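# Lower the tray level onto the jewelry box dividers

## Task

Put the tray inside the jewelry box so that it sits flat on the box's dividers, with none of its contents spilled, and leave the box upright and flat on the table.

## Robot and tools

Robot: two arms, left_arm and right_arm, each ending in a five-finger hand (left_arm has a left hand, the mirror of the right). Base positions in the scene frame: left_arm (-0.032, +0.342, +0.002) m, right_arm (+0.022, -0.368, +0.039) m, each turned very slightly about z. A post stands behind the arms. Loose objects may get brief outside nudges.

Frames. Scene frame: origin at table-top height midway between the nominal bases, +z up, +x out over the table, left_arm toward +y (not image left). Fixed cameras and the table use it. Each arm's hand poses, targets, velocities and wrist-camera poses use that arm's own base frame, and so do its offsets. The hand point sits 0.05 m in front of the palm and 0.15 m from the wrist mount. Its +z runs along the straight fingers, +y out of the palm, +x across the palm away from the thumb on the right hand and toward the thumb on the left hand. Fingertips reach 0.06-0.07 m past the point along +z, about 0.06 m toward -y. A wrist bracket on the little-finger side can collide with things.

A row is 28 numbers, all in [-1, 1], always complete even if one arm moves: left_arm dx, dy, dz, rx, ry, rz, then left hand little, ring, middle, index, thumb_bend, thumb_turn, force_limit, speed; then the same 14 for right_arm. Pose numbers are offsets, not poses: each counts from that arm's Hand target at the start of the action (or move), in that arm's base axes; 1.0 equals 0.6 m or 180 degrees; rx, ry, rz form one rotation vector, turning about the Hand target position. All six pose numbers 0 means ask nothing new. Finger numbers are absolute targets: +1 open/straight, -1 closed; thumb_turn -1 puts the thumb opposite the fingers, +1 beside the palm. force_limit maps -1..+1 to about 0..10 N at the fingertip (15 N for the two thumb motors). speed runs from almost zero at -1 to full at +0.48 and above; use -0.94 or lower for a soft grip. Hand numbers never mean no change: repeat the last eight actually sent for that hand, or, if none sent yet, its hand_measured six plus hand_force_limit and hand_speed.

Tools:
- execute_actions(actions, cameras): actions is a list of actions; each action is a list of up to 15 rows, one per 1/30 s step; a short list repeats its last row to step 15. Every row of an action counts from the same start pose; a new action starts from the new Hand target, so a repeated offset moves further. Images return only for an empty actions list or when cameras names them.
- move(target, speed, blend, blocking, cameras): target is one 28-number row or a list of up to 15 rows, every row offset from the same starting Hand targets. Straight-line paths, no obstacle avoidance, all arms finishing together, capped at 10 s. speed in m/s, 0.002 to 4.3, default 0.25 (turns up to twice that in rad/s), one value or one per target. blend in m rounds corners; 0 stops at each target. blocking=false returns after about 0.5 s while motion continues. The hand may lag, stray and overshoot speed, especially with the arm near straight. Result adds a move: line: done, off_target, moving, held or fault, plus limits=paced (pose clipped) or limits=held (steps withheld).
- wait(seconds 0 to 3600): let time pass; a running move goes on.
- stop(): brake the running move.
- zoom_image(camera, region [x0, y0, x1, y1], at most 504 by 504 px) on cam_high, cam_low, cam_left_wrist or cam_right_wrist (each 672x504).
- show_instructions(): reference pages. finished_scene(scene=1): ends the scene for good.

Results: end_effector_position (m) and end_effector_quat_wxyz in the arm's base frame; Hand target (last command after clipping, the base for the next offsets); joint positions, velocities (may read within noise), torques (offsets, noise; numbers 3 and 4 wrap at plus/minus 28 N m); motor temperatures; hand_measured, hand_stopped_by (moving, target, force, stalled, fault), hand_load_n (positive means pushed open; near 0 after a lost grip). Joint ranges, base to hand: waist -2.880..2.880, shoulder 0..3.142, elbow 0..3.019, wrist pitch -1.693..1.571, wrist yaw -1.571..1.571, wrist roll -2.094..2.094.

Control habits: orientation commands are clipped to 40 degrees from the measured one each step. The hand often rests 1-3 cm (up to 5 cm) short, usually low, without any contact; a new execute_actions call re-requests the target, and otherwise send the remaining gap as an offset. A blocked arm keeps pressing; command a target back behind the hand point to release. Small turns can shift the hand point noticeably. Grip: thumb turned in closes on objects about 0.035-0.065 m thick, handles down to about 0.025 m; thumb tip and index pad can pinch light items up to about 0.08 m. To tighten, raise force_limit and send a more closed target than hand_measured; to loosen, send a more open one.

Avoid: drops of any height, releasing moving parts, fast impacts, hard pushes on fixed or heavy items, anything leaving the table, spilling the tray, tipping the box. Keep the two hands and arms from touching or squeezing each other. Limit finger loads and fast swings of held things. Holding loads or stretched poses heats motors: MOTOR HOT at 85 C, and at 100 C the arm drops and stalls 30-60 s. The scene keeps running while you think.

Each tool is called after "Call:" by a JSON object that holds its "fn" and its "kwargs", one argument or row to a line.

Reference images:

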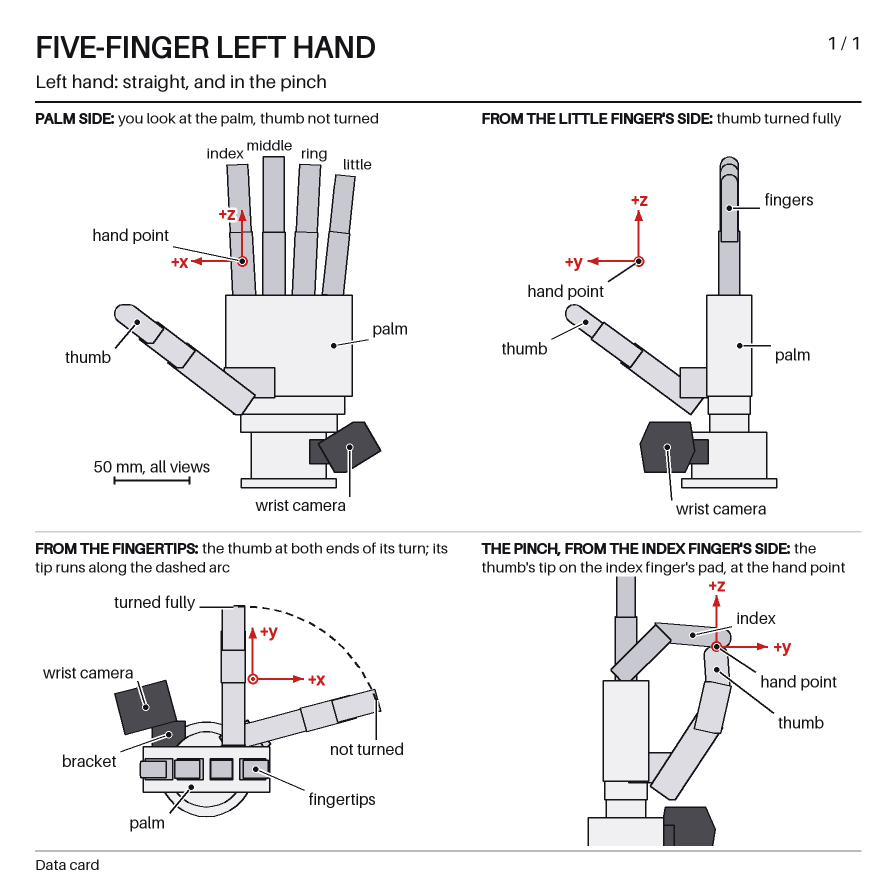

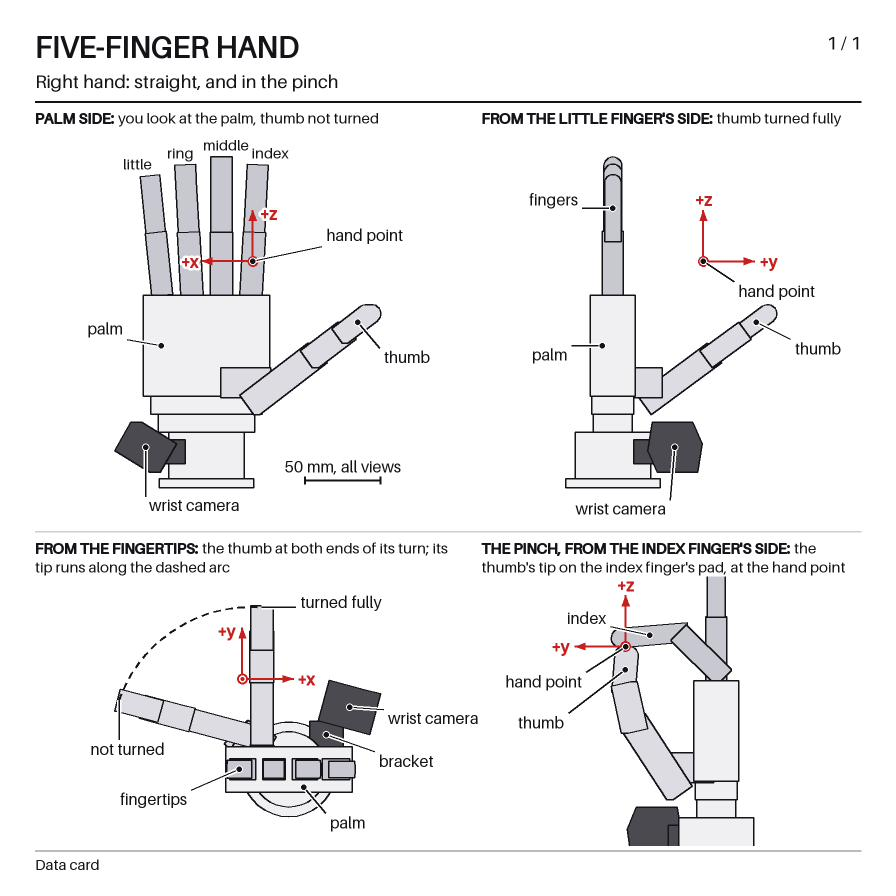

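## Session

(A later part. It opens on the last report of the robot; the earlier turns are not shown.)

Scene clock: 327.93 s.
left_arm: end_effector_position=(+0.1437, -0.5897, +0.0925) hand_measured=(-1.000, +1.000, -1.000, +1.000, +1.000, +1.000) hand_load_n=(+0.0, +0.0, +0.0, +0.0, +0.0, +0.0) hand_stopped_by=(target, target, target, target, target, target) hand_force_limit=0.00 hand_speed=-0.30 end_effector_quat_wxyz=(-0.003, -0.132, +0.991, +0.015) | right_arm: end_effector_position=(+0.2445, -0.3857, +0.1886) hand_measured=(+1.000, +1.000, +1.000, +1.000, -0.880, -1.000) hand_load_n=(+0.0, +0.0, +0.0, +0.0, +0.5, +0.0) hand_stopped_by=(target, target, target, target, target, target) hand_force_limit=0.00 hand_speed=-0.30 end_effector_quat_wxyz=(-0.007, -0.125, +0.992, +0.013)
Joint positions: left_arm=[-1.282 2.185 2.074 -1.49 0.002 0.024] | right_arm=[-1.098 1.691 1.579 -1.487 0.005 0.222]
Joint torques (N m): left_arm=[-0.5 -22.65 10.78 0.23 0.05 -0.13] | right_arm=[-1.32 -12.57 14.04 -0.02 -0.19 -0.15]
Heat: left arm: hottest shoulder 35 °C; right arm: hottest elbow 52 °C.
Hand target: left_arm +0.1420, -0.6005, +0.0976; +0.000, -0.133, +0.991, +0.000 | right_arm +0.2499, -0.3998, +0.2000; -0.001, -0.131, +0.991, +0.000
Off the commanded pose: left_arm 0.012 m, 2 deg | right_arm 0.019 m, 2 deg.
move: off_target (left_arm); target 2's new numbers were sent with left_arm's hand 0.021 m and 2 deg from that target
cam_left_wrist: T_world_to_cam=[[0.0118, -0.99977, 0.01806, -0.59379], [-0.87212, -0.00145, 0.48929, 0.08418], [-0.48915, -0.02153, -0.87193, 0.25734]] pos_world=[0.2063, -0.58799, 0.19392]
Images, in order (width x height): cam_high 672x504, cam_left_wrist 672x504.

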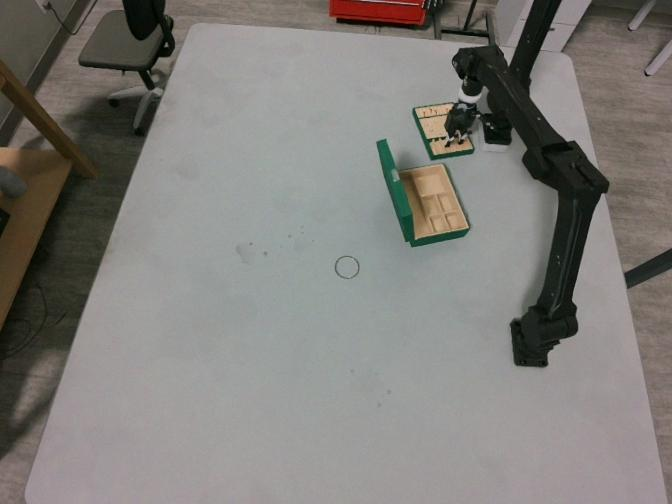

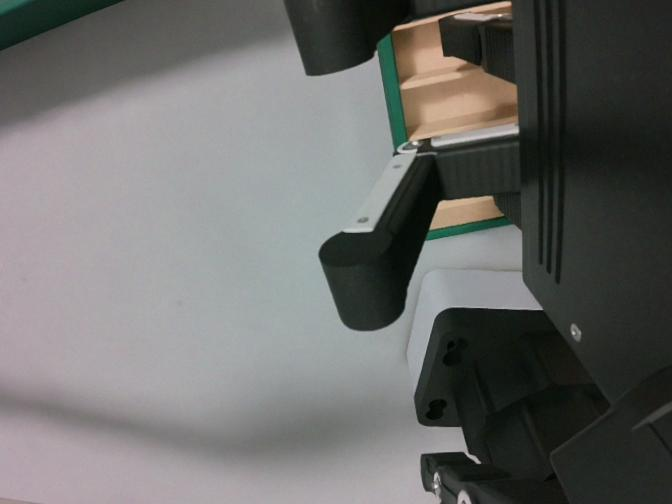

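Call:
{"fn": "move", "kwargs": {
  "target": [-0.004,-0.001,-0.035,0,0,0,-1,1,-1,1,1,1,0,-0.3,0,0,0,0,0,0,1,1,1,1,-0.88,-1,0,-0.3],
  "speed": 0.05,
  "cameras": ["cam_left_wrist","cam_high"]
}}

Call:
{"fn": "zoom_image", "kwargs": {
  "camera": "cam_left_wrist",
  "region": [360, 0, 540, 240]
}}

Call:
{"fn": "zoom_image", "kwargs": {
  "camera": "cam_high",
  "region": [425, 125, 480, 165]
}}

Scene clock: 340.17 s.
left_arm: end_effector_position=(+0.1450, -0.5993, +0.0847) hand_measured=(-1.000, +1.000, -1.000, +1.000, +1.000, +1.000) hand_load_n=(+0.0, +0.0, +0.0, +0.0, +0.0, +0.0) hand_stopped_by=(target, target, target, target, target, target) hand_force_limit=0.00 hand_speed=-0.30 end_effector_quat_wxyz=(+0.000, -0.132, +0.991, -0.003) | right_arm: end_effector_position=(+0.2445, -0.3857, +0.1886) hand_measured=(+1.000, +1.000, +1.000, +1.000, -0.880, -1.000) hand_load_n=(+0.0, +0.5, +0.0, +0.0, +0.0, +0.0) hand_stopped_by=(target, target, target, target, target, target) hand_force_limit=0.00 hand_speed=-0.30 end_effector_quat_wxyz=(-0.007, -0.125, +0.992, +0.013)
Joint positions: left_arm=[-1.284 2.186 2.063 -1.441 0.001 0.021] | right_arm=[-1.098 1.691 1.579 -1.487 0.005 0.222]
Joint torques (N m): left_arm=[-0.62 -22.3 8.12 0.18 0.07 -0.14] | right_arm=[-1.2 -12.69 14.05 -0.09 -0.21 -0.14]
Heat: left arm: hottest shoulder 34 °C; right arm: hottest elbow 53 °C.
Hand target: left_arm +0.1395, -0.6011, +0.0766; +0.000, -0.133, +0.991, +0.000 | right_arm +0.2499, -0.3998, +0.2000; -0.001, -0.131, +0.991, +0.000
Off the commanded pose: left_arm 0.010 m, 0 deg | right_arm 0.019 m, 2 deg.
move: done
cam_left_wrist: T_world_to_cam=[[0.01175, -0.99856, 0.05233, -0.60532], [-0.87738, 0.01481, 0.47957, 0.1005], [-0.47965, -0.05155, -0.87594, 0.23199]] pos_world=[0.20656, -0.59398, 0.18669]
Images, in order (width x height): cam_high 672x504, cam_left_wrist 672x504.

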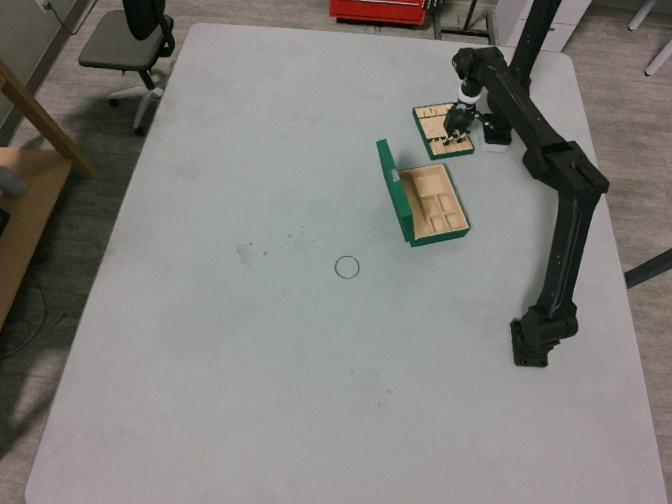

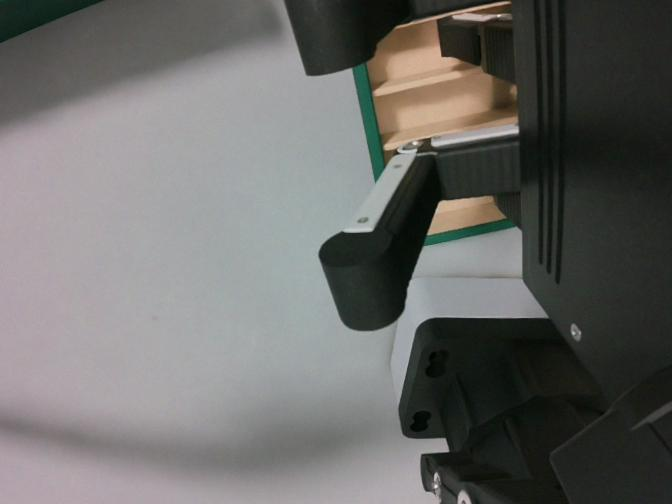

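Scaled by 2.100 from the camera's image (finer frame: 960x720).

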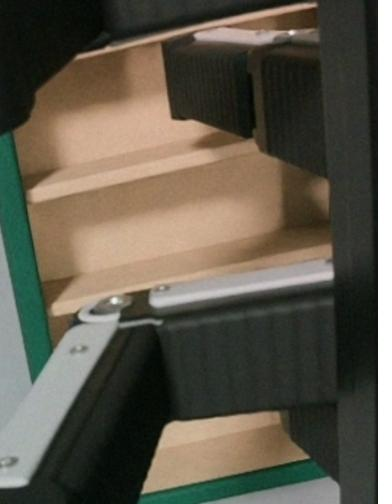

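Scaled by 9.164 from the camera's image (finer frame: 960x720).

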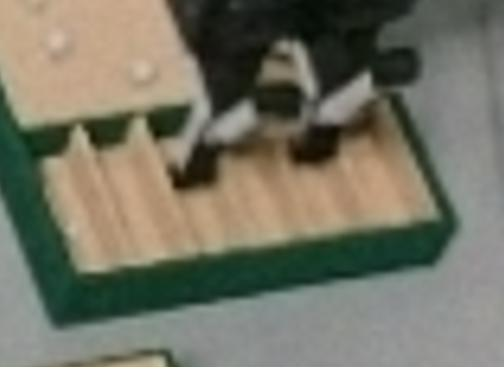

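Call:
{"fn": "zoom_image", "kwargs": {
  "camera": "cam_left_wrist",
  "region": [370, 0, 470, 100]
}}

Call:
{"fn": "zoom_image", "kwargs": {
  "camera": "cam_left_wrist",
  "region": [420, 160, 540, 260]
}}

Scaled by 5.040 from the camera's image (finer frame: 960x720).

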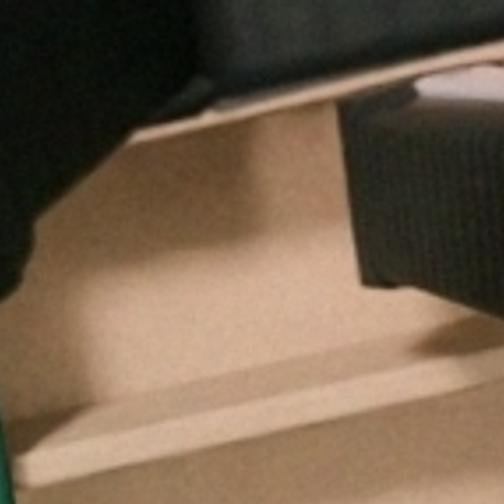

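Scaled by 4.200 from the camera's image (finer frame: 960x720).

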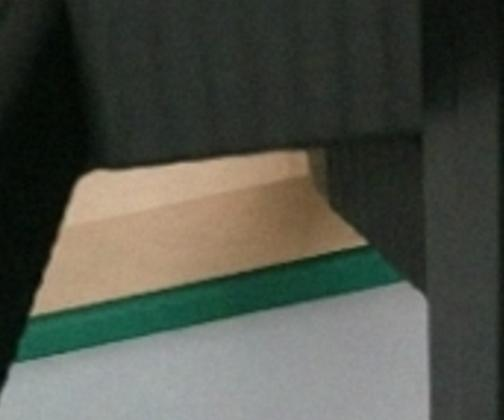

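Call:
{"fn": "move", "kwargs": {
  "target": [
    [0,0,0.045,0,0,0,-1,1,-1,1,1,1,0,-0.3,0,0,0,0,0,0,1,1,1,1,-0.88,-1,0,-0.3],
    [-0.004,-0.001,0.03,0,0,0,-1,1,-1,1,1,1,0,-0.3,0,0,0,0,0,0,1,1,1,1,-0.88,-1,0,-0.3],
    [-0.004,-0.001,-0.005,0,0,0,-1,1,-1,1,1,1,0,-0.3,0,0,0,0,0,0,1,1,1,1,-0.88,-1,0,-0.3]
  ],
  "speed": 0.06,
  "cameras": ["cam_left_wrist","cam_high"]
}}

Call:
{"fn": "zoom_image", "kwargs": {
  "camera": "cam_left_wrist",
  "region": [370, 0, 470, 100]
}}

Call:
{"fn": "zoom_image", "kwargs": {
  "camera": "cam_left_wrist",
  "region": [420, 160, 540, 260]
}}

Call:
{"fn": "zoom_image", "kwargs": {
  "camera": "cam_high",
  "region": [425, 125, 480, 165]
}}

Scene clock: 348.63 s.
left_arm: end_effector_position=(+0.1420, -0.5996, +0.0799) hand_measured=(-1.000, +1.000, -1.000, +1.000, +1.000, +1.000) hand_load_n=(+0.0, +0.0, +0.5, +0.0, +0.0, +0.0) hand_stopped_by=(target, target, target, target, target, target) hand_force_limit=0.00 hand_speed=-0.30 end_effector_quat_wxyz=(+0.000, -0.132, +0.991, -0.001) | right_arm: end_effector_position=(+0.2445, -0.3857, +0.1886) hand_measured=(+1.000, +1.000, +1.000, +1.000, -0.880, -1.000) hand_load_n=(+0.0, +0.0, +0.0, +0.0, +0.0, +0.0) hand_stopped_by=(target, target, target, target, target, target) hand_force_limit=0.00 hand_speed=-0.30 end_effector_quat_wxyz=(-0.007, -0.125, +0.992, +0.013)
Joint positions: left_arm=[-1.289 2.19 2.055 -1.434 0.001 0.018] | right_arm=[-1.098 1.691 1.579 -1.487 0.005 0.222]
Joint torques (N m): left_arm=[-0.56 -22.36 8.23 0.27 0.07 -0.14] | right_arm=[-1.2 -12.28 13.94 -0.05 -0.17 -0.15]
Heat: left arm: hottest shoulder 35 °C; right arm: hottest elbow 53 °C.
Hand target: left_arm +0.1371, -0.6018, +0.0735; +0.000, -0.133, +0.991, +0.000 | right_arm +0.2499, -0.3998, +0.2000; -0.001, -0.131, +0.991, +0.000
Off the commanded pose: left_arm 0.008 m, 0 deg | right_arm 0.019 m, 2 deg.
move: done
cam_left_wrist: T_world_to_cam=[[0.01065, -0.99874, 0.04905, -0.60503], [-0.87693, 0.01424, 0.48041, 0.0996], [-0.48051, -0.04813, -0.87567, 0.22847]] pos_world=[0.20357, -0.59469, 0.18189]
Images, in order (width x height): cam_high 672x504, cam_left_wrist 672x504.

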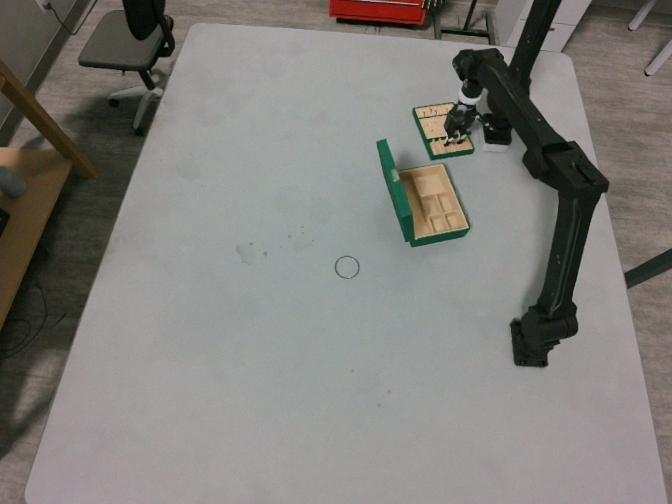

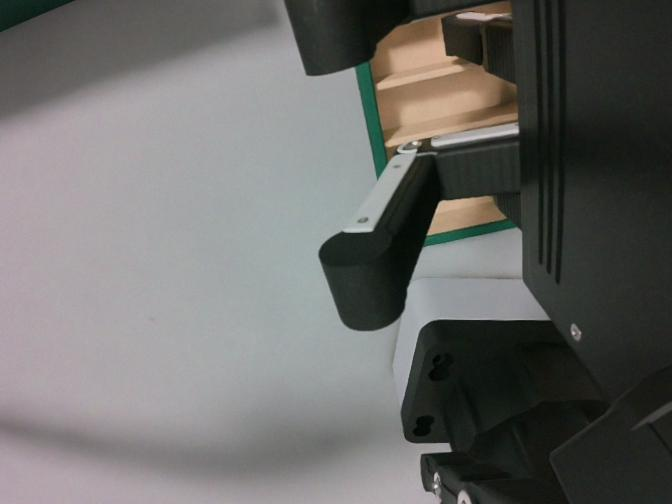

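Scaled by 5.040 from the camera's image (finer frame: 960x720).

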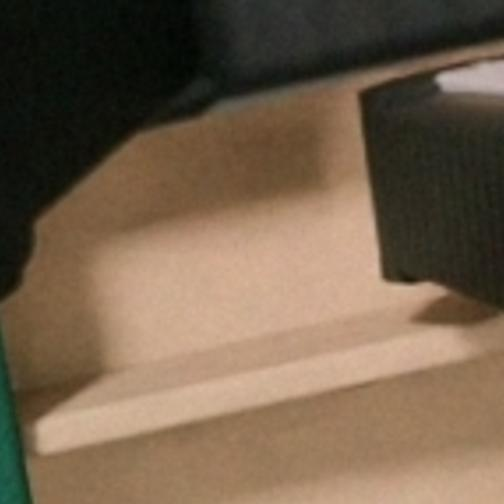

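Scaled by 4.200 from the camera's image (finer frame: 960x720).

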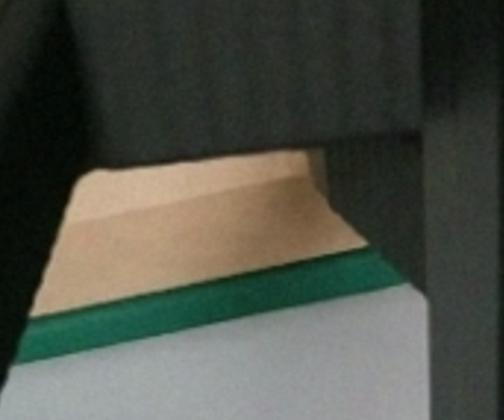

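Scaled by 9.164 from the camera's image (finer frame: 960x720).

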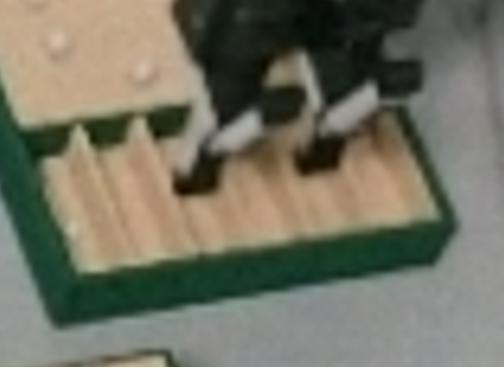

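Call:
{"fn": "move", "kwargs": {
  "target": [0,0,-0.015,0,0,0,-1,1,-1,1,1,1,0,-0.3,0,0,0,0,0,0,1,1,1,1,-0.88,-1,0,-0.3],
  "speed": 0.04,
  "cameras": ["cam_left_wrist","cam_high"]
}}

Call:
{"fn": "zoom_image", "kwargs": {
  "camera": "cam_left_wrist",
  "region": [370, 0, 470, 100]
}}

Call:
{"fn": "zoom_image", "kwargs": {
  "camera": "cam_high",
  "region": [425, 125, 480, 165]
}}

Scene clock: 351.63 s.
left_arm: end_effector_position=(+0.1419, -0.5995, +0.0705) hand_measured=(-1.000, +1.000, -1.000, +1.000, +1.000, +1.000) hand_load_n=(+0.0, +0.0, +0.5, +0.0, +0.0, +0.0) hand_stopped_by=(target, target, target, target, target, target) hand_force_limit=0.00 hand_speed=-0.30 end_effector_quat_wxyz=(+0.000, -0.132, +0.991, -0.001) | right_arm: end_effector_position=(+0.2445, -0.3857, +0.1886) hand_measured=(+1.000, +1.000, +1.000, +1.000, -0.880, -1.000) hand_load_n=(+0.0, +0.5, +0.0, +0.0, +0.0, +0.0) hand_stopped_by=(target, target, target, target, target, target) hand_force_limit=0.00 hand_speed=-0.30 end_effector_quat_wxyz=(-0.007, -0.125, +0.992, +0.013)
Joint positions: left_arm=[-1.289 2.195 2.039 -1.413 0.001 0.018] | right_arm=[-1.098 1.691 1.579 -1.487 0.005 0.222]
Joint torques (N m): left_arm=[-0.5 -22.42 8.23 0.17 0.08 -0.14] | right_arm=[-1.32 -12.86 14.01 -0.1 -0.19 -0.15]
Heat: left arm: hottest shoulder 35 °C; right arm: hottest elbow 53 °C.
Hand target: left_arm +0.1371, -0.6017, +0.0645; +0.000, -0.133, +0.991, +0.000 | right_arm +0.2499, -0.3998, +0.2000; -0.001, -0.131, +0.991, +0.000
Off the commanded pose: left_arm 0.008 m, 0 deg | right_arm 0.019 m, 2 deg.
move: done
cam_left_wrist: T_world_to_cam=[[0.01072, -0.99879, 0.04796, -0.60453], [-0.87677, 0.01368, 0.48071, 0.10375], [-0.48078, -0.0472, -0.87557, 0.22074]] pos_world=[0.20357, -0.59479, 0.17239]
Images, in order (width x height): cam_high 672x504, cam_left_wrist 672x504.

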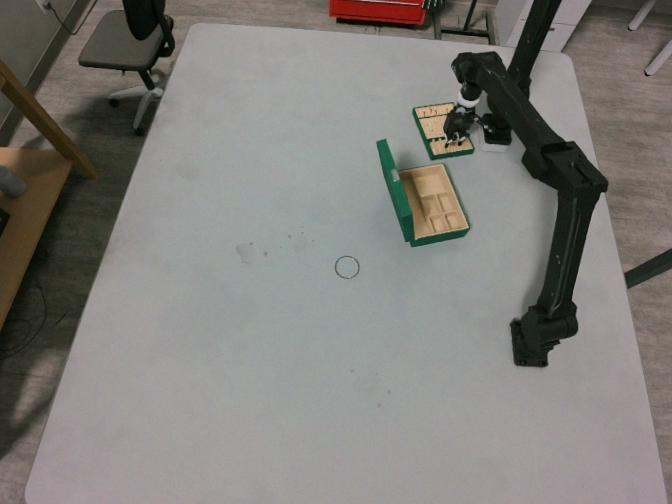

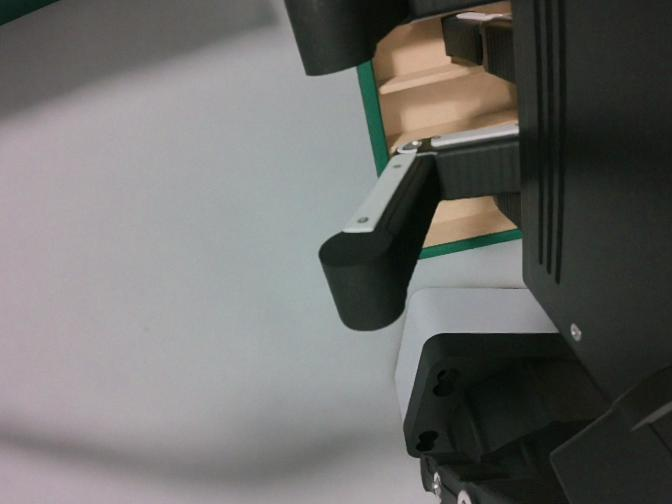

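Scaled by 5.040 from the camera's image (finer frame: 960x720).

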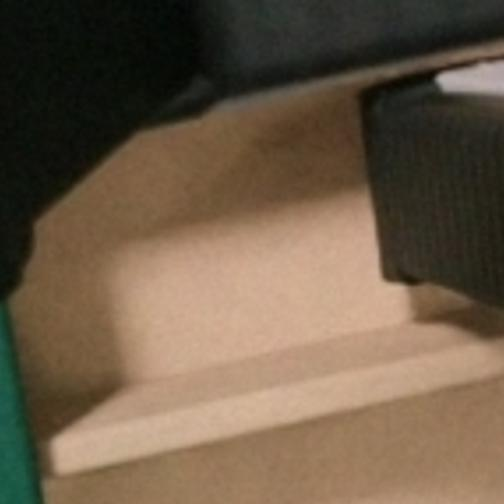

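Scaled by 9.164 from the camera's image (finer frame: 960x720).

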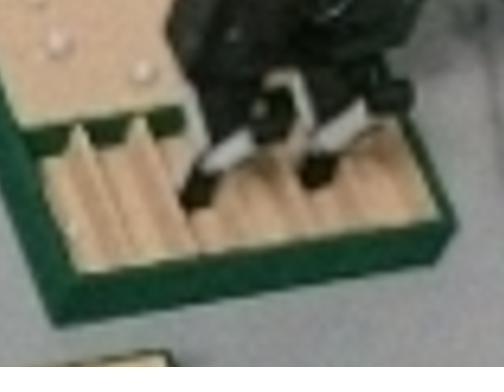

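Call:
{"fn": "move", "kwargs": {
  "target": [-0.0328,0.1206,0.007,0,0,0,-1,1,-1,1,1,1,0,-0.3,0,0,0,0,0,0,1,1,1,1,-0.88,-1,0,-0.3],
  "speed": 0.04,
  "cameras": ["cam_left_wrist","cam_high"]
}}

Call:
{"fn": "zoom_image", "kwargs": {
  "camera": "cam_high",
  "region": [380, 80, 500, 200]
}}

Scene clock: 362.53 s.
left_arm: end_effector_position=(+0.1229, -0.5339, +0.0660) hand_measured=(-1.000, +1.000, -1.000, +1.000, +1.000, +1.000) hand_load_n=(+0.0, +0.0, +0.0, +0.0, +0.0, +0.0) hand_stopped_by=(target, target, target, target, target, target) hand_force_limit=0.00 hand_speed=-0.30 end_effector_quat_wxyz=(+0.000, -0.132, +0.991, -0.003) | right_arm: end_effector_position=(+0.2445, -0.3857, +0.1886) hand_measured=(+1.000, +1.000, +1.000, +1.000, -0.880, -1.000) hand_load_n=(+0.0, +0.0, +0.0, +0.0, +0.0, +0.0) hand_stopped_by=(target, target, target, target, target, target) hand_force_limit=0.00 hand_speed=-0.30 end_effector_quat_wxyz=(-0.007, -0.125, +0.992, +0.013)
Joint positions: left_arm=[-1.289 2 1.703 -1.268 0.001 0.018] | right_arm=[-1.098 1.691 1.579 -1.487 0.005 0.222]
Joint torques (N m): left_arm=[-0.44 -21.48 7.02 -0.12 0.07 -0.13] | right_arm=[-1.26 -12.63 14.05 -0.14 -0.2 -0.15]
Motor temperatures (°C): left_arm=[22 35 30 20 19 21] | right_arm=[21 33 54 20 22 25]
Heat: left arm: hottest shoulder 35 °C; right arm: hottest elbow 54 °C.
Hand target: left_arm +0.1174, -0.5294, +0.0686; +0.000, -0.133, +0.991, +0.000 | right_arm +0.2499, -0.3998, +0.2000; -0.001, -0.131, +0.991, +0.000
Off the commanded pose: left_arm 0.008 m, 0 deg | right_arm 0.019 m, 2 deg.
move: done
cam_left_wrist: T_world_to_cam=[[0.01065, -0.99863, 0.05125, -0.53873], [-0.87722, 0.01527, 0.47985, 0.08933], [-0.47997, -0.05006, -0.87585, 0.20911]] pos_world=[0.18447, -0.52888, 0.16789]
Images, in order (width x height): cam_high 672x504, cam_left_wrist 672x504.

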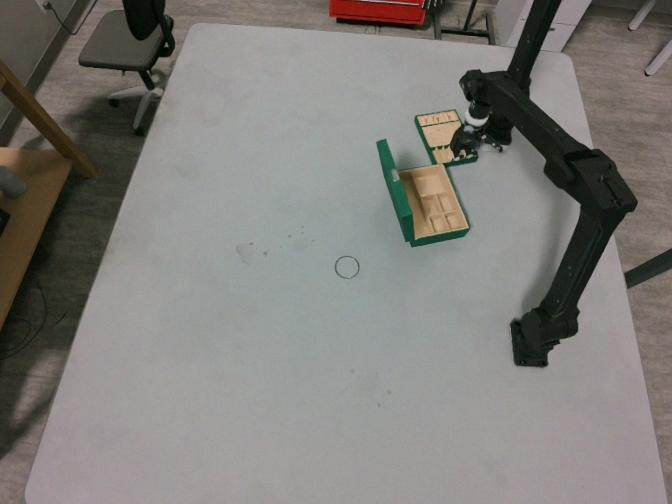

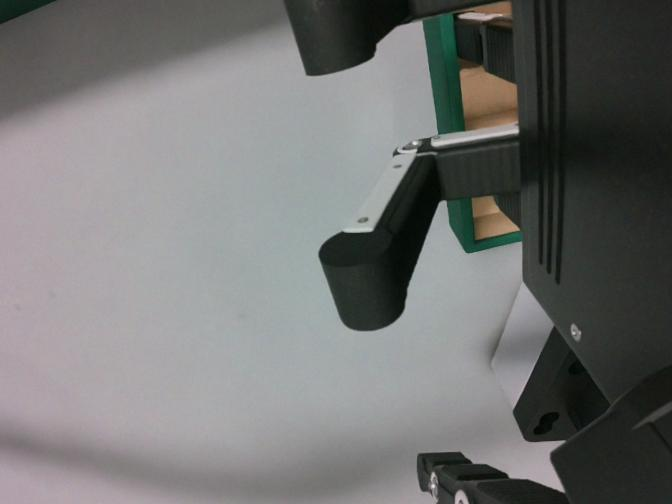

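Scaled by 4.200 from the camera's image (finer frame: 960x720).

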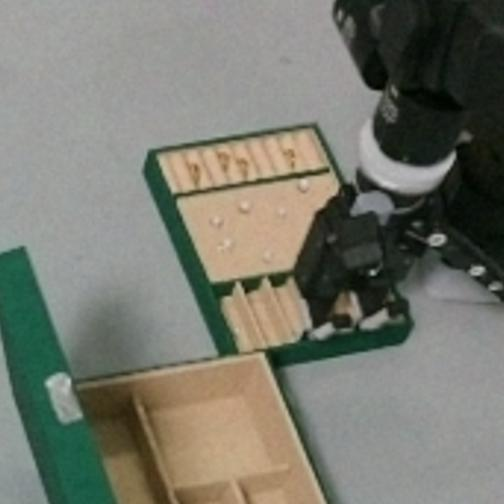

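Call:
{"fn": "move", "kwargs": {
  "target": [0.0153,-0.0563,0.006,0,0,0,-1,1,-1,1,1,1,0,-0.3,0,0.0,0.0,0,0,0,-1,1,-1,1,-0.88,-1,0,-0.3],
  "speed": 0.04,
  "cameras": ["cam_left_wrist","cam_high"]
}}

Call:
{"fn": "zoom_image", "kwargs": {
  "camera": "cam_high",
  "region": [380, 80, 500, 200]
}}

Scene clock: 369.23 s.
left_arm: end_effector_position=(+0.1262, -0.5452, +0.0684) hand_measured=(-1.000, +1.000, -1.000, +1.000, +1.000, +1.000) hand_load_n=(+0.0, -2.5, +0.0, +0.0, +0.0, +0.0) hand_stopped_by=(target, target, target, target, target, target) hand_force_limit=0.00 hand_speed=-0.30 end_effector_quat_wxyz=(-0.003, -0.132, +0.991, +0.015) | right_arm: end_effector_position=(+0.2445, -0.3857, +0.1886) hand_measured=(-1.000, +1.000, +0.364, +1.000, -0.880, -1.000) hand_load_n=(+0.0, +0.0, +6.5, +0.0, +1.5, +4.5) hand_stopped_by=(target, target, force, target, target, target) hand_force_limit=0.00 hand_speed=-0.30 end_effector_quat_wxyz=(-0.007, -0.125, +0.992, +0.013)
Joint positions: left_arm=[-1.289 2.057 1.795 -1.339 0.001 0.017] | right_arm=[-1.098 1.691 1.579 -1.487 0.005 0.222]
Joint torques (N m): left_arm=[-0.5 -19.49 12.71 -0.06 0.09 -0.12] | right_arm=[-1.49 -12.57 14 -0.02 -0.19 -0.13]
Heat: left arm: hottest shoulder 35 °C; right arm: hottest elbow 54 °C.
Hand target: left_arm +0.1266, -0.5632, +0.0724; +0.000, -0.133, +0.991, +0.000 | right_arm +0.2499, -0.3998, +0.2000; -0.001, -0.131, +0.991, +0.000
Off the commanded pose: left_arm 0.018 m, 2 deg | right_arm 0.019 m, 2 deg.
move: off_target (left_arm)
cam_left_wrist: T_world_to_cam=[[0.0121, -0.99978, 0.01706, -0.54865], [-0.87247, -0.00223, 0.48866, 0.08044], [-0.48851, -0.0208, -0.87231, 0.22901]] pos_world=[0.1887, -0.54359, 0.16982]
Images, in order (width x height): cam_high 672x504, cam_left_wrist 672x504.

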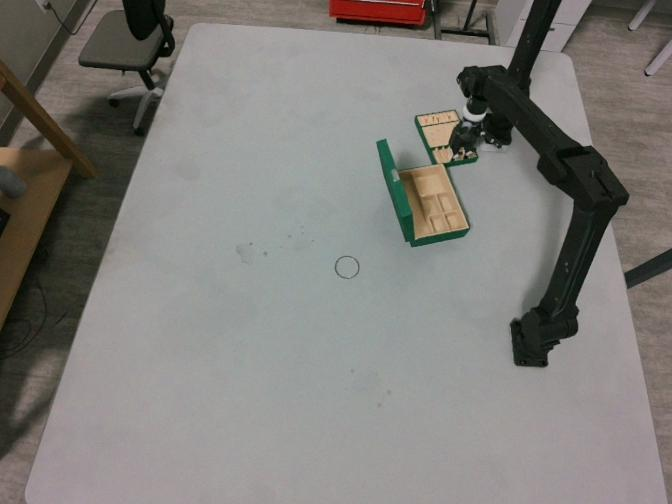

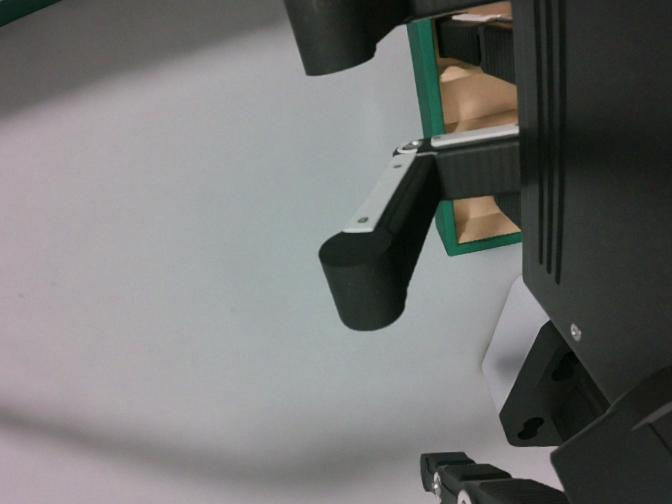

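Scaled by 4.200 from the camera's image (finer frame: 960x720).

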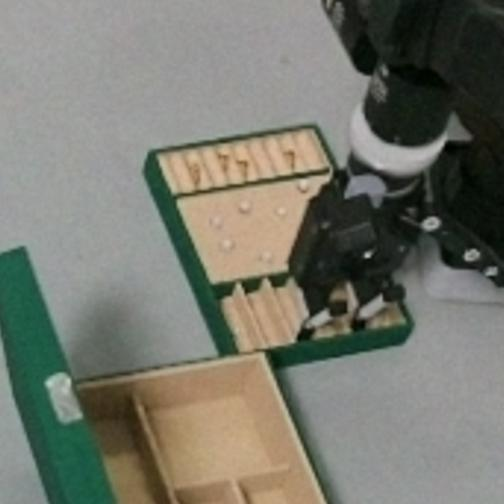

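Call:
{"fn": "zoom_image", "kwargs": {
  "camera": "cam_left_wrist",
  "region": [400, 0, 540, 120]
}}

Call:
{"fn": "zoom_image", "kwargs": {
  "camera": "cam_left_wrist",
  "region": [420, 180, 540, 280]
}}

Call:
{"fn": "zoom_image", "kwargs": {
  "camera": "cam_high",
  "region": [425, 135, 480, 170]
}}

Scaled by 3.600 from the camera's image (finer frame: 960x720).

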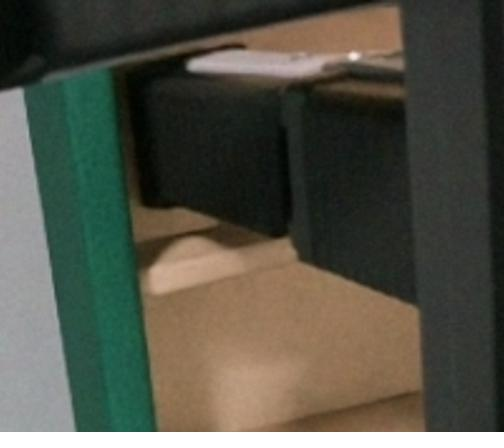

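Scaled by 4.200 from the camera's image (finer frame: 960x720).

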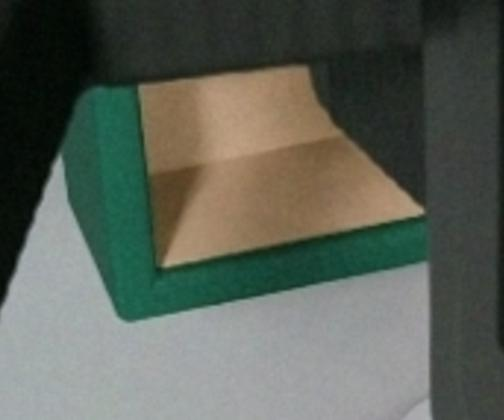

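Scaled by 9.164 from the camera's image (finer frame: 960x720).

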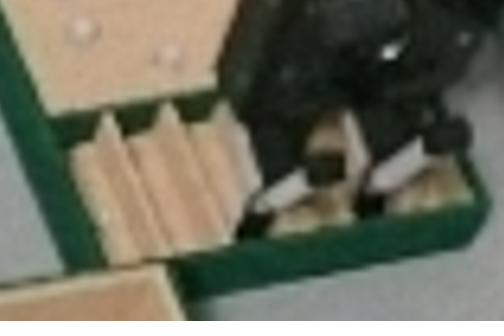

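Call:
{"fn": "move", "kwargs": {
  "target": [
    [0.007,-0.0257,0.0,0,0,0,-1,1,-1,1,1,1,0,-0.3,0,0.0,0.0,0,0,0,-1,1,1,1,0.3,-1,0,-0.2],
    [0.007,-0.0257,0.0,0,0,0,-1,1,-1,1,1,1,0,-0.3,0,0.0,0.0,0,0,0,-1,1,-1,1,0.3,-1,0,-0.2]
  ],
  "speed": 0.04,
  "cameras": ["cam_left_wrist","cam_high"]
}}

Call:
{"fn": "zoom_image", "kwargs": {
  "camera": "cam_high",
  "region": [400, 90, 500, 190]
}}

Scene clock: 378.37 s.
left_arm: end_effector_position=(+0.1307, -0.5611, +0.0685) hand_measured=(-1.000, +1.000, -1.000, +1.000, +1.000, +1.000) hand_load_n=(+0.0, -2.5, +0.0, +0.0, +0.0, +0.0) hand_stopped_by=(target, target, target, target, target, target) hand_force_limit=0.00 hand_speed=-0.30 end_effector_quat_wxyz=(-0.003, -0.132, +0.991, +0.015) | right_arm: end_effector_position=(+0.2445, -0.3856, +0.1886) hand_measured=(-1.000, +1.000, -0.306, +1.000, +0.300, -1.000) hand_load_n=(+0.0, +0.0, +18.5, +0.0, +0.0, +0.0) hand_stopped_by=(target, target, force, target, target, target) hand_force_limit=0.00 hand_speed=-0.20 end_effector_quat_wxyz=(-0.007, -0.125, +0.992, +0.013)
Joint positions: left_arm=[-1.289 2.103 1.871 -1.37 0.001 0.016] | right_arm=[-1.098 1.691 1.579 -1.487 0.005 0.222]
Joint torques (N m): left_arm=[-0.56 -20.01 12.74 -0.02 0.09 -0.12] | right_arm=[-1.49 -12.51 14.02 -0.05 -0.18 -0.13]
Heat: left arm: hottest shoulder 35 °C; right arm: hottest elbow 54 °C.
Hand target: left_arm +0.1307, -0.5785, +0.0722; +0.000, -0.133, +0.991, +0.000 | right_arm +0.2499, -0.3997, +0.2000; +0.000, -0.131, +0.991, +0.000
Off the commanded pose: left_arm 0.018 m, 2 deg | right_arm 0.019 m, 2 deg.
move: off_target (left_arm); target 2's new numbers were sent with right_arm's hand 0.019 m and 2 deg from that target
cam_left_wrist: T_world_to_cam=[[0.01248, -0.99978, 0.01671, -0.56452], [-0.87241, -0.00272, 0.48877, 0.08406], [-0.48862, -0.02068, -0.87225, 0.23109]] pos_world=[0.1933, -0.55939, 0.16992]
Images, in order (width x height): cam_high 672x504, cam_left_wrist 672x504.

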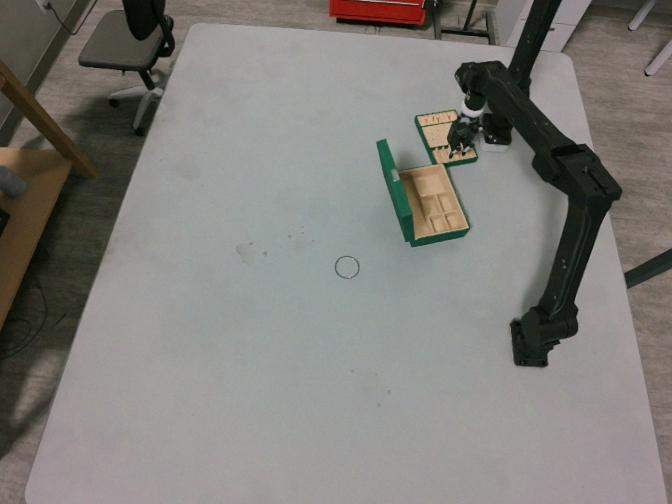

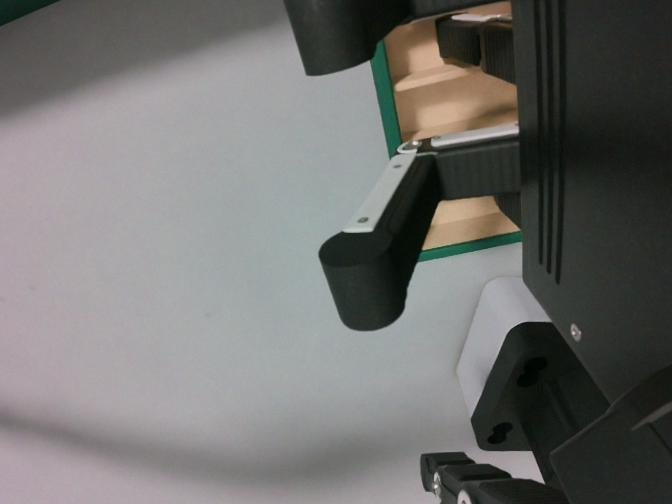

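Scaled by 5.040 from the camera's image (finer frame: 960x720).

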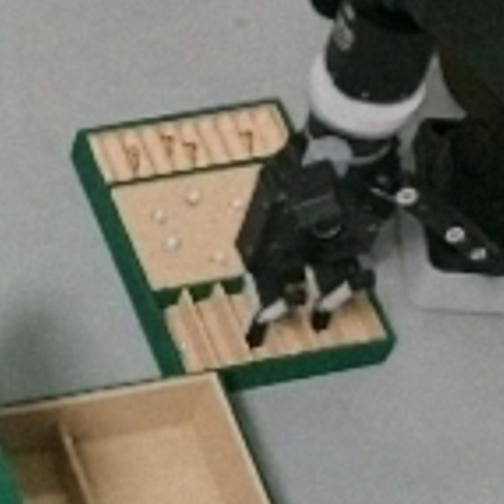

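Call:
{"fn": "move", "kwargs": {
  "target": [
    [0,0,0.0,0,0,0,-1,1,-1,1,1,1,0,-0.3,0,0.0,0.0,0,0,0,-1,1,0.2,1,1,-1,0,-0.2],
    [0,0,0.0,0,0,0,-1,1,-1,1,1,1,0,-0.3,0,0.0,0.0,0,0,0,-1,1,-1,1,1,-1,0,-0.2]
  ],
  "speed": 0.04,
  "cameras": ["cam_right_wrist"]
}}

Scene clock: 382.13 s.
left_arm: end_effector_position=(+0.1307, -0.5611, +0.0685) hand_measured=(-1.000, +1.000, -1.000, +1.000, +1.000, +1.000) hand_load_n=(+0.0, -2.5, +0.0, +0.0, +0.0, +0.0) hand_stopped_by=(target, target, target, target, target, target) hand_force_limit=0.00 hand_speed=-0.30 end_effector_quat_wxyz=(-0.003, -0.132, +0.991, +0.015) | right_arm: end_effector_position=(+0.2445, -0.3856, +0.1886) hand_measured=(-1.000, +1.000, -1.000, +1.000, +1.000, -1.000) hand_load_n=(+0.5, +0.0, +0.5, +0.0, +0.0, +0.0) hand_stopped_by=(target, target, target, target, target, target) hand_force_limit=0.00 hand_speed=-0.20 end_effector_quat_wxyz=(-0.007, -0.125, +0.992, +0.013)
Joint positions: left_arm=[-1.289 2.103 1.871 -1.37 0.001 0.016] | right_arm=[-1.098 1.691 1.579 -1.487 0.005 0.222]
Joint torques (N m): left_arm=[-0.56 -20.07 12.74 -0.03 0.09 -0.12] | right_arm=[-1.44 -12.51 14.12 -0.12 -0.18 -0.12]
Motor temperatures (°C): left_arm=[22 35 32 20 19 21] | right_arm=[21 33 55 20 22 25]
Heat: left arm: hottest shoulder 35 °C; right arm: hottest elbow 55 °C.
Hand target: left_arm +0.1307, -0.5785, +0.0722; +0.000, -0.133, +0.991, +0.000 | right_arm +0.2499, -0.3997, +0.2000; -0.001, -0.131, +0.991, +0.000
Off the commanded pose: left_arm 0.018 m, 2 deg | right_arm 0.019 m, 2 deg.
move: done; target 2's new numbers were sent with right_arm's hand 0.019 m and 2 deg from that target
cam_right_wrist: T_world_to_cam=[[-0.47241, 0.88116, -0.01977, 0.4631], [0.76604, 0.42158, 0.48524, -0.11281], [0.43591, 0.21409, -0.87416, 0.25302]] pos_world=[0.1949, -0.41467, 0.28508]

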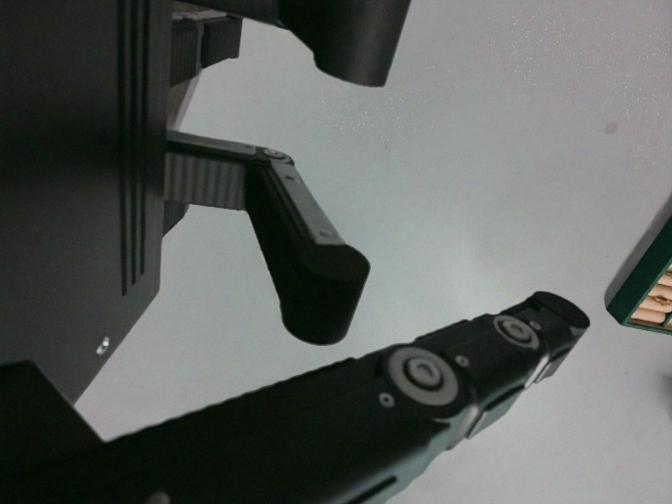

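Call:
{"fn": "move", "kwargs": {
  "target": [0,0,0.0,0,0,0,-1,1,-1,1,1,1,0,-0.3,-0.0503,0.539,-0.133,0,0,0,-1,1,-1,1,1,-1,0,-0.2],
  "speed": 0.15,
  "cameras": ["cam_right_wrist","cam_high","cam_low"]
}}

Call:
{"fn": "zoom_image", "kwargs": {
  "camera": "cam_high",
  "region": [400, 60, 520, 180]
}}

Scene clock: 388.77 s.
left_arm: end_effector_position=(+0.1307, -0.5611, +0.0685) hand_measured=(-1.000, +1.000, -1.000, +1.000, +1.000, +1.000) hand_load_n=(+0.5, -3.0, +0.0, +0.0, +0.0, +0.0) hand_stopped_by=(target, target, target, target, target, target) hand_force_limit=0.00 hand_speed=-0.30 end_effector_quat_wxyz=(-0.003, -0.132, +0.991, +0.015) | right_arm: end_effector_position=(+0.2184, -0.0779, +0.1203) hand_measured=(-1.000, +1.000, -1.000, +1.000, +1.000, -1.000) hand_load_n=(+0.5, +0.0, +0.0, +0.0, +0.0, +0.0) hand_stopped_by=(target, target, target, target, target, target) hand_force_limit=0.00 hand_speed=-0.20 end_effector_quat_wxyz=(-0.005, -0.133, +0.991, +0.007)
Joint positions: left_arm=[-1.289 2.103 1.871 -1.37 0.001 0.016] | right_arm=[-0.614 1.035 0.762 -1.314 -0.003 0.69]
Joint torques (N m): left_arm=[-0.5 -20.07 12.74 -0.02 0.09 -0.12] | right_arm=[-0.26 -5.13 8.24 0.64 0.1 0.16]
Heat: left arm: hottest shoulder 35 °C; right arm: hottest elbow 53 °C.
Hand target: left_arm +0.1307, -0.5785, +0.0722; +0.000, -0.133, +0.991, +0.000 | right_arm +0.2197, -0.0764, +0.1201; +0.000, -0.131, +0.991, +0.000
Off the commanded pose: left_arm 0.018 m, 2 deg | right_arm 0.002 m, 1 deg.
move: done
cam_right_wrist: T_world_to_cam=[[-0.48624, 0.87321, -0.03287, 0.18222], [0.7563, 0.43938, 0.48472, -0.18584], [0.43771, 0.21083, -0.87405, 0.1381]] pos_world=[0.1687, -0.10658, 0.21678]
Images, in order (width x height): cam_high 672x504, cam_low 672x504, cam_right_wrist 672x504.

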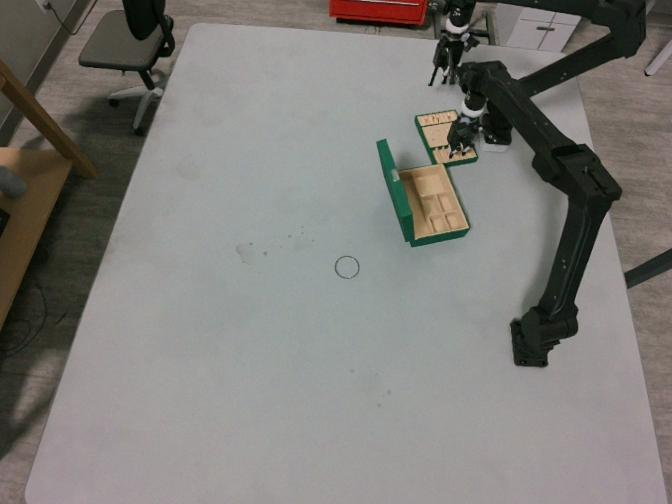

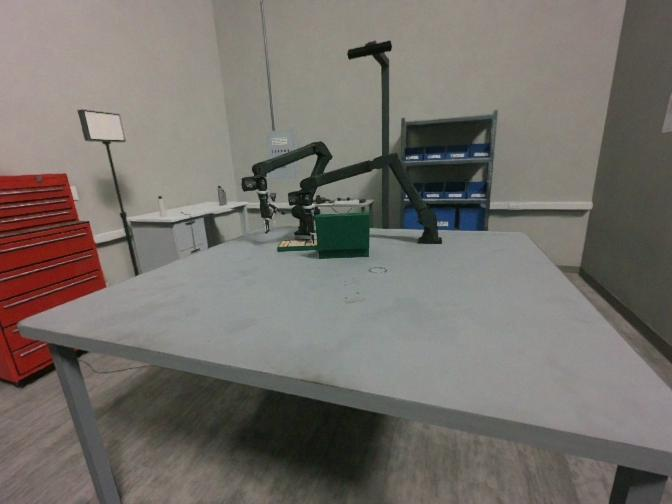

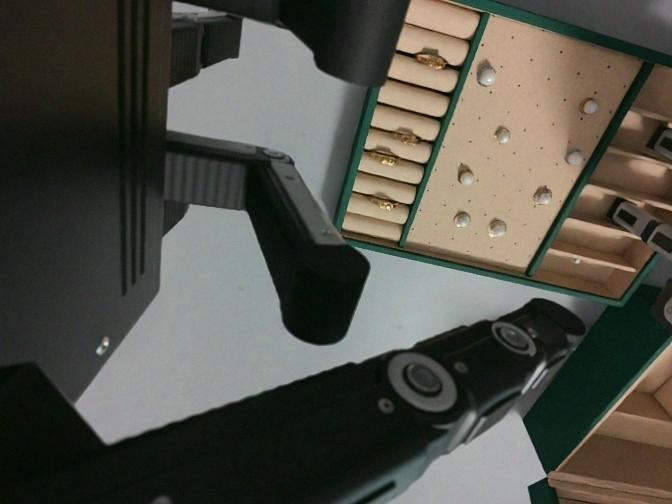

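Scaled by 4.200 from the camera's image (finer frame: 960x720).

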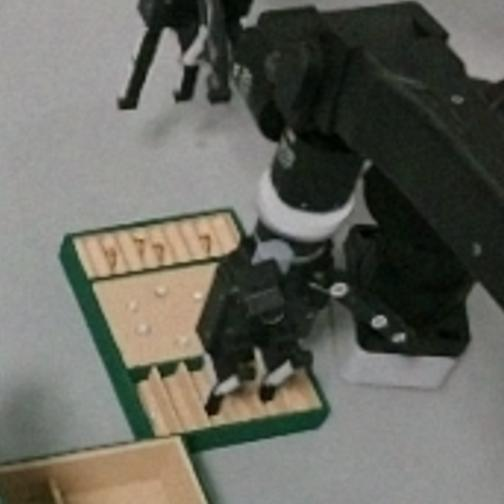

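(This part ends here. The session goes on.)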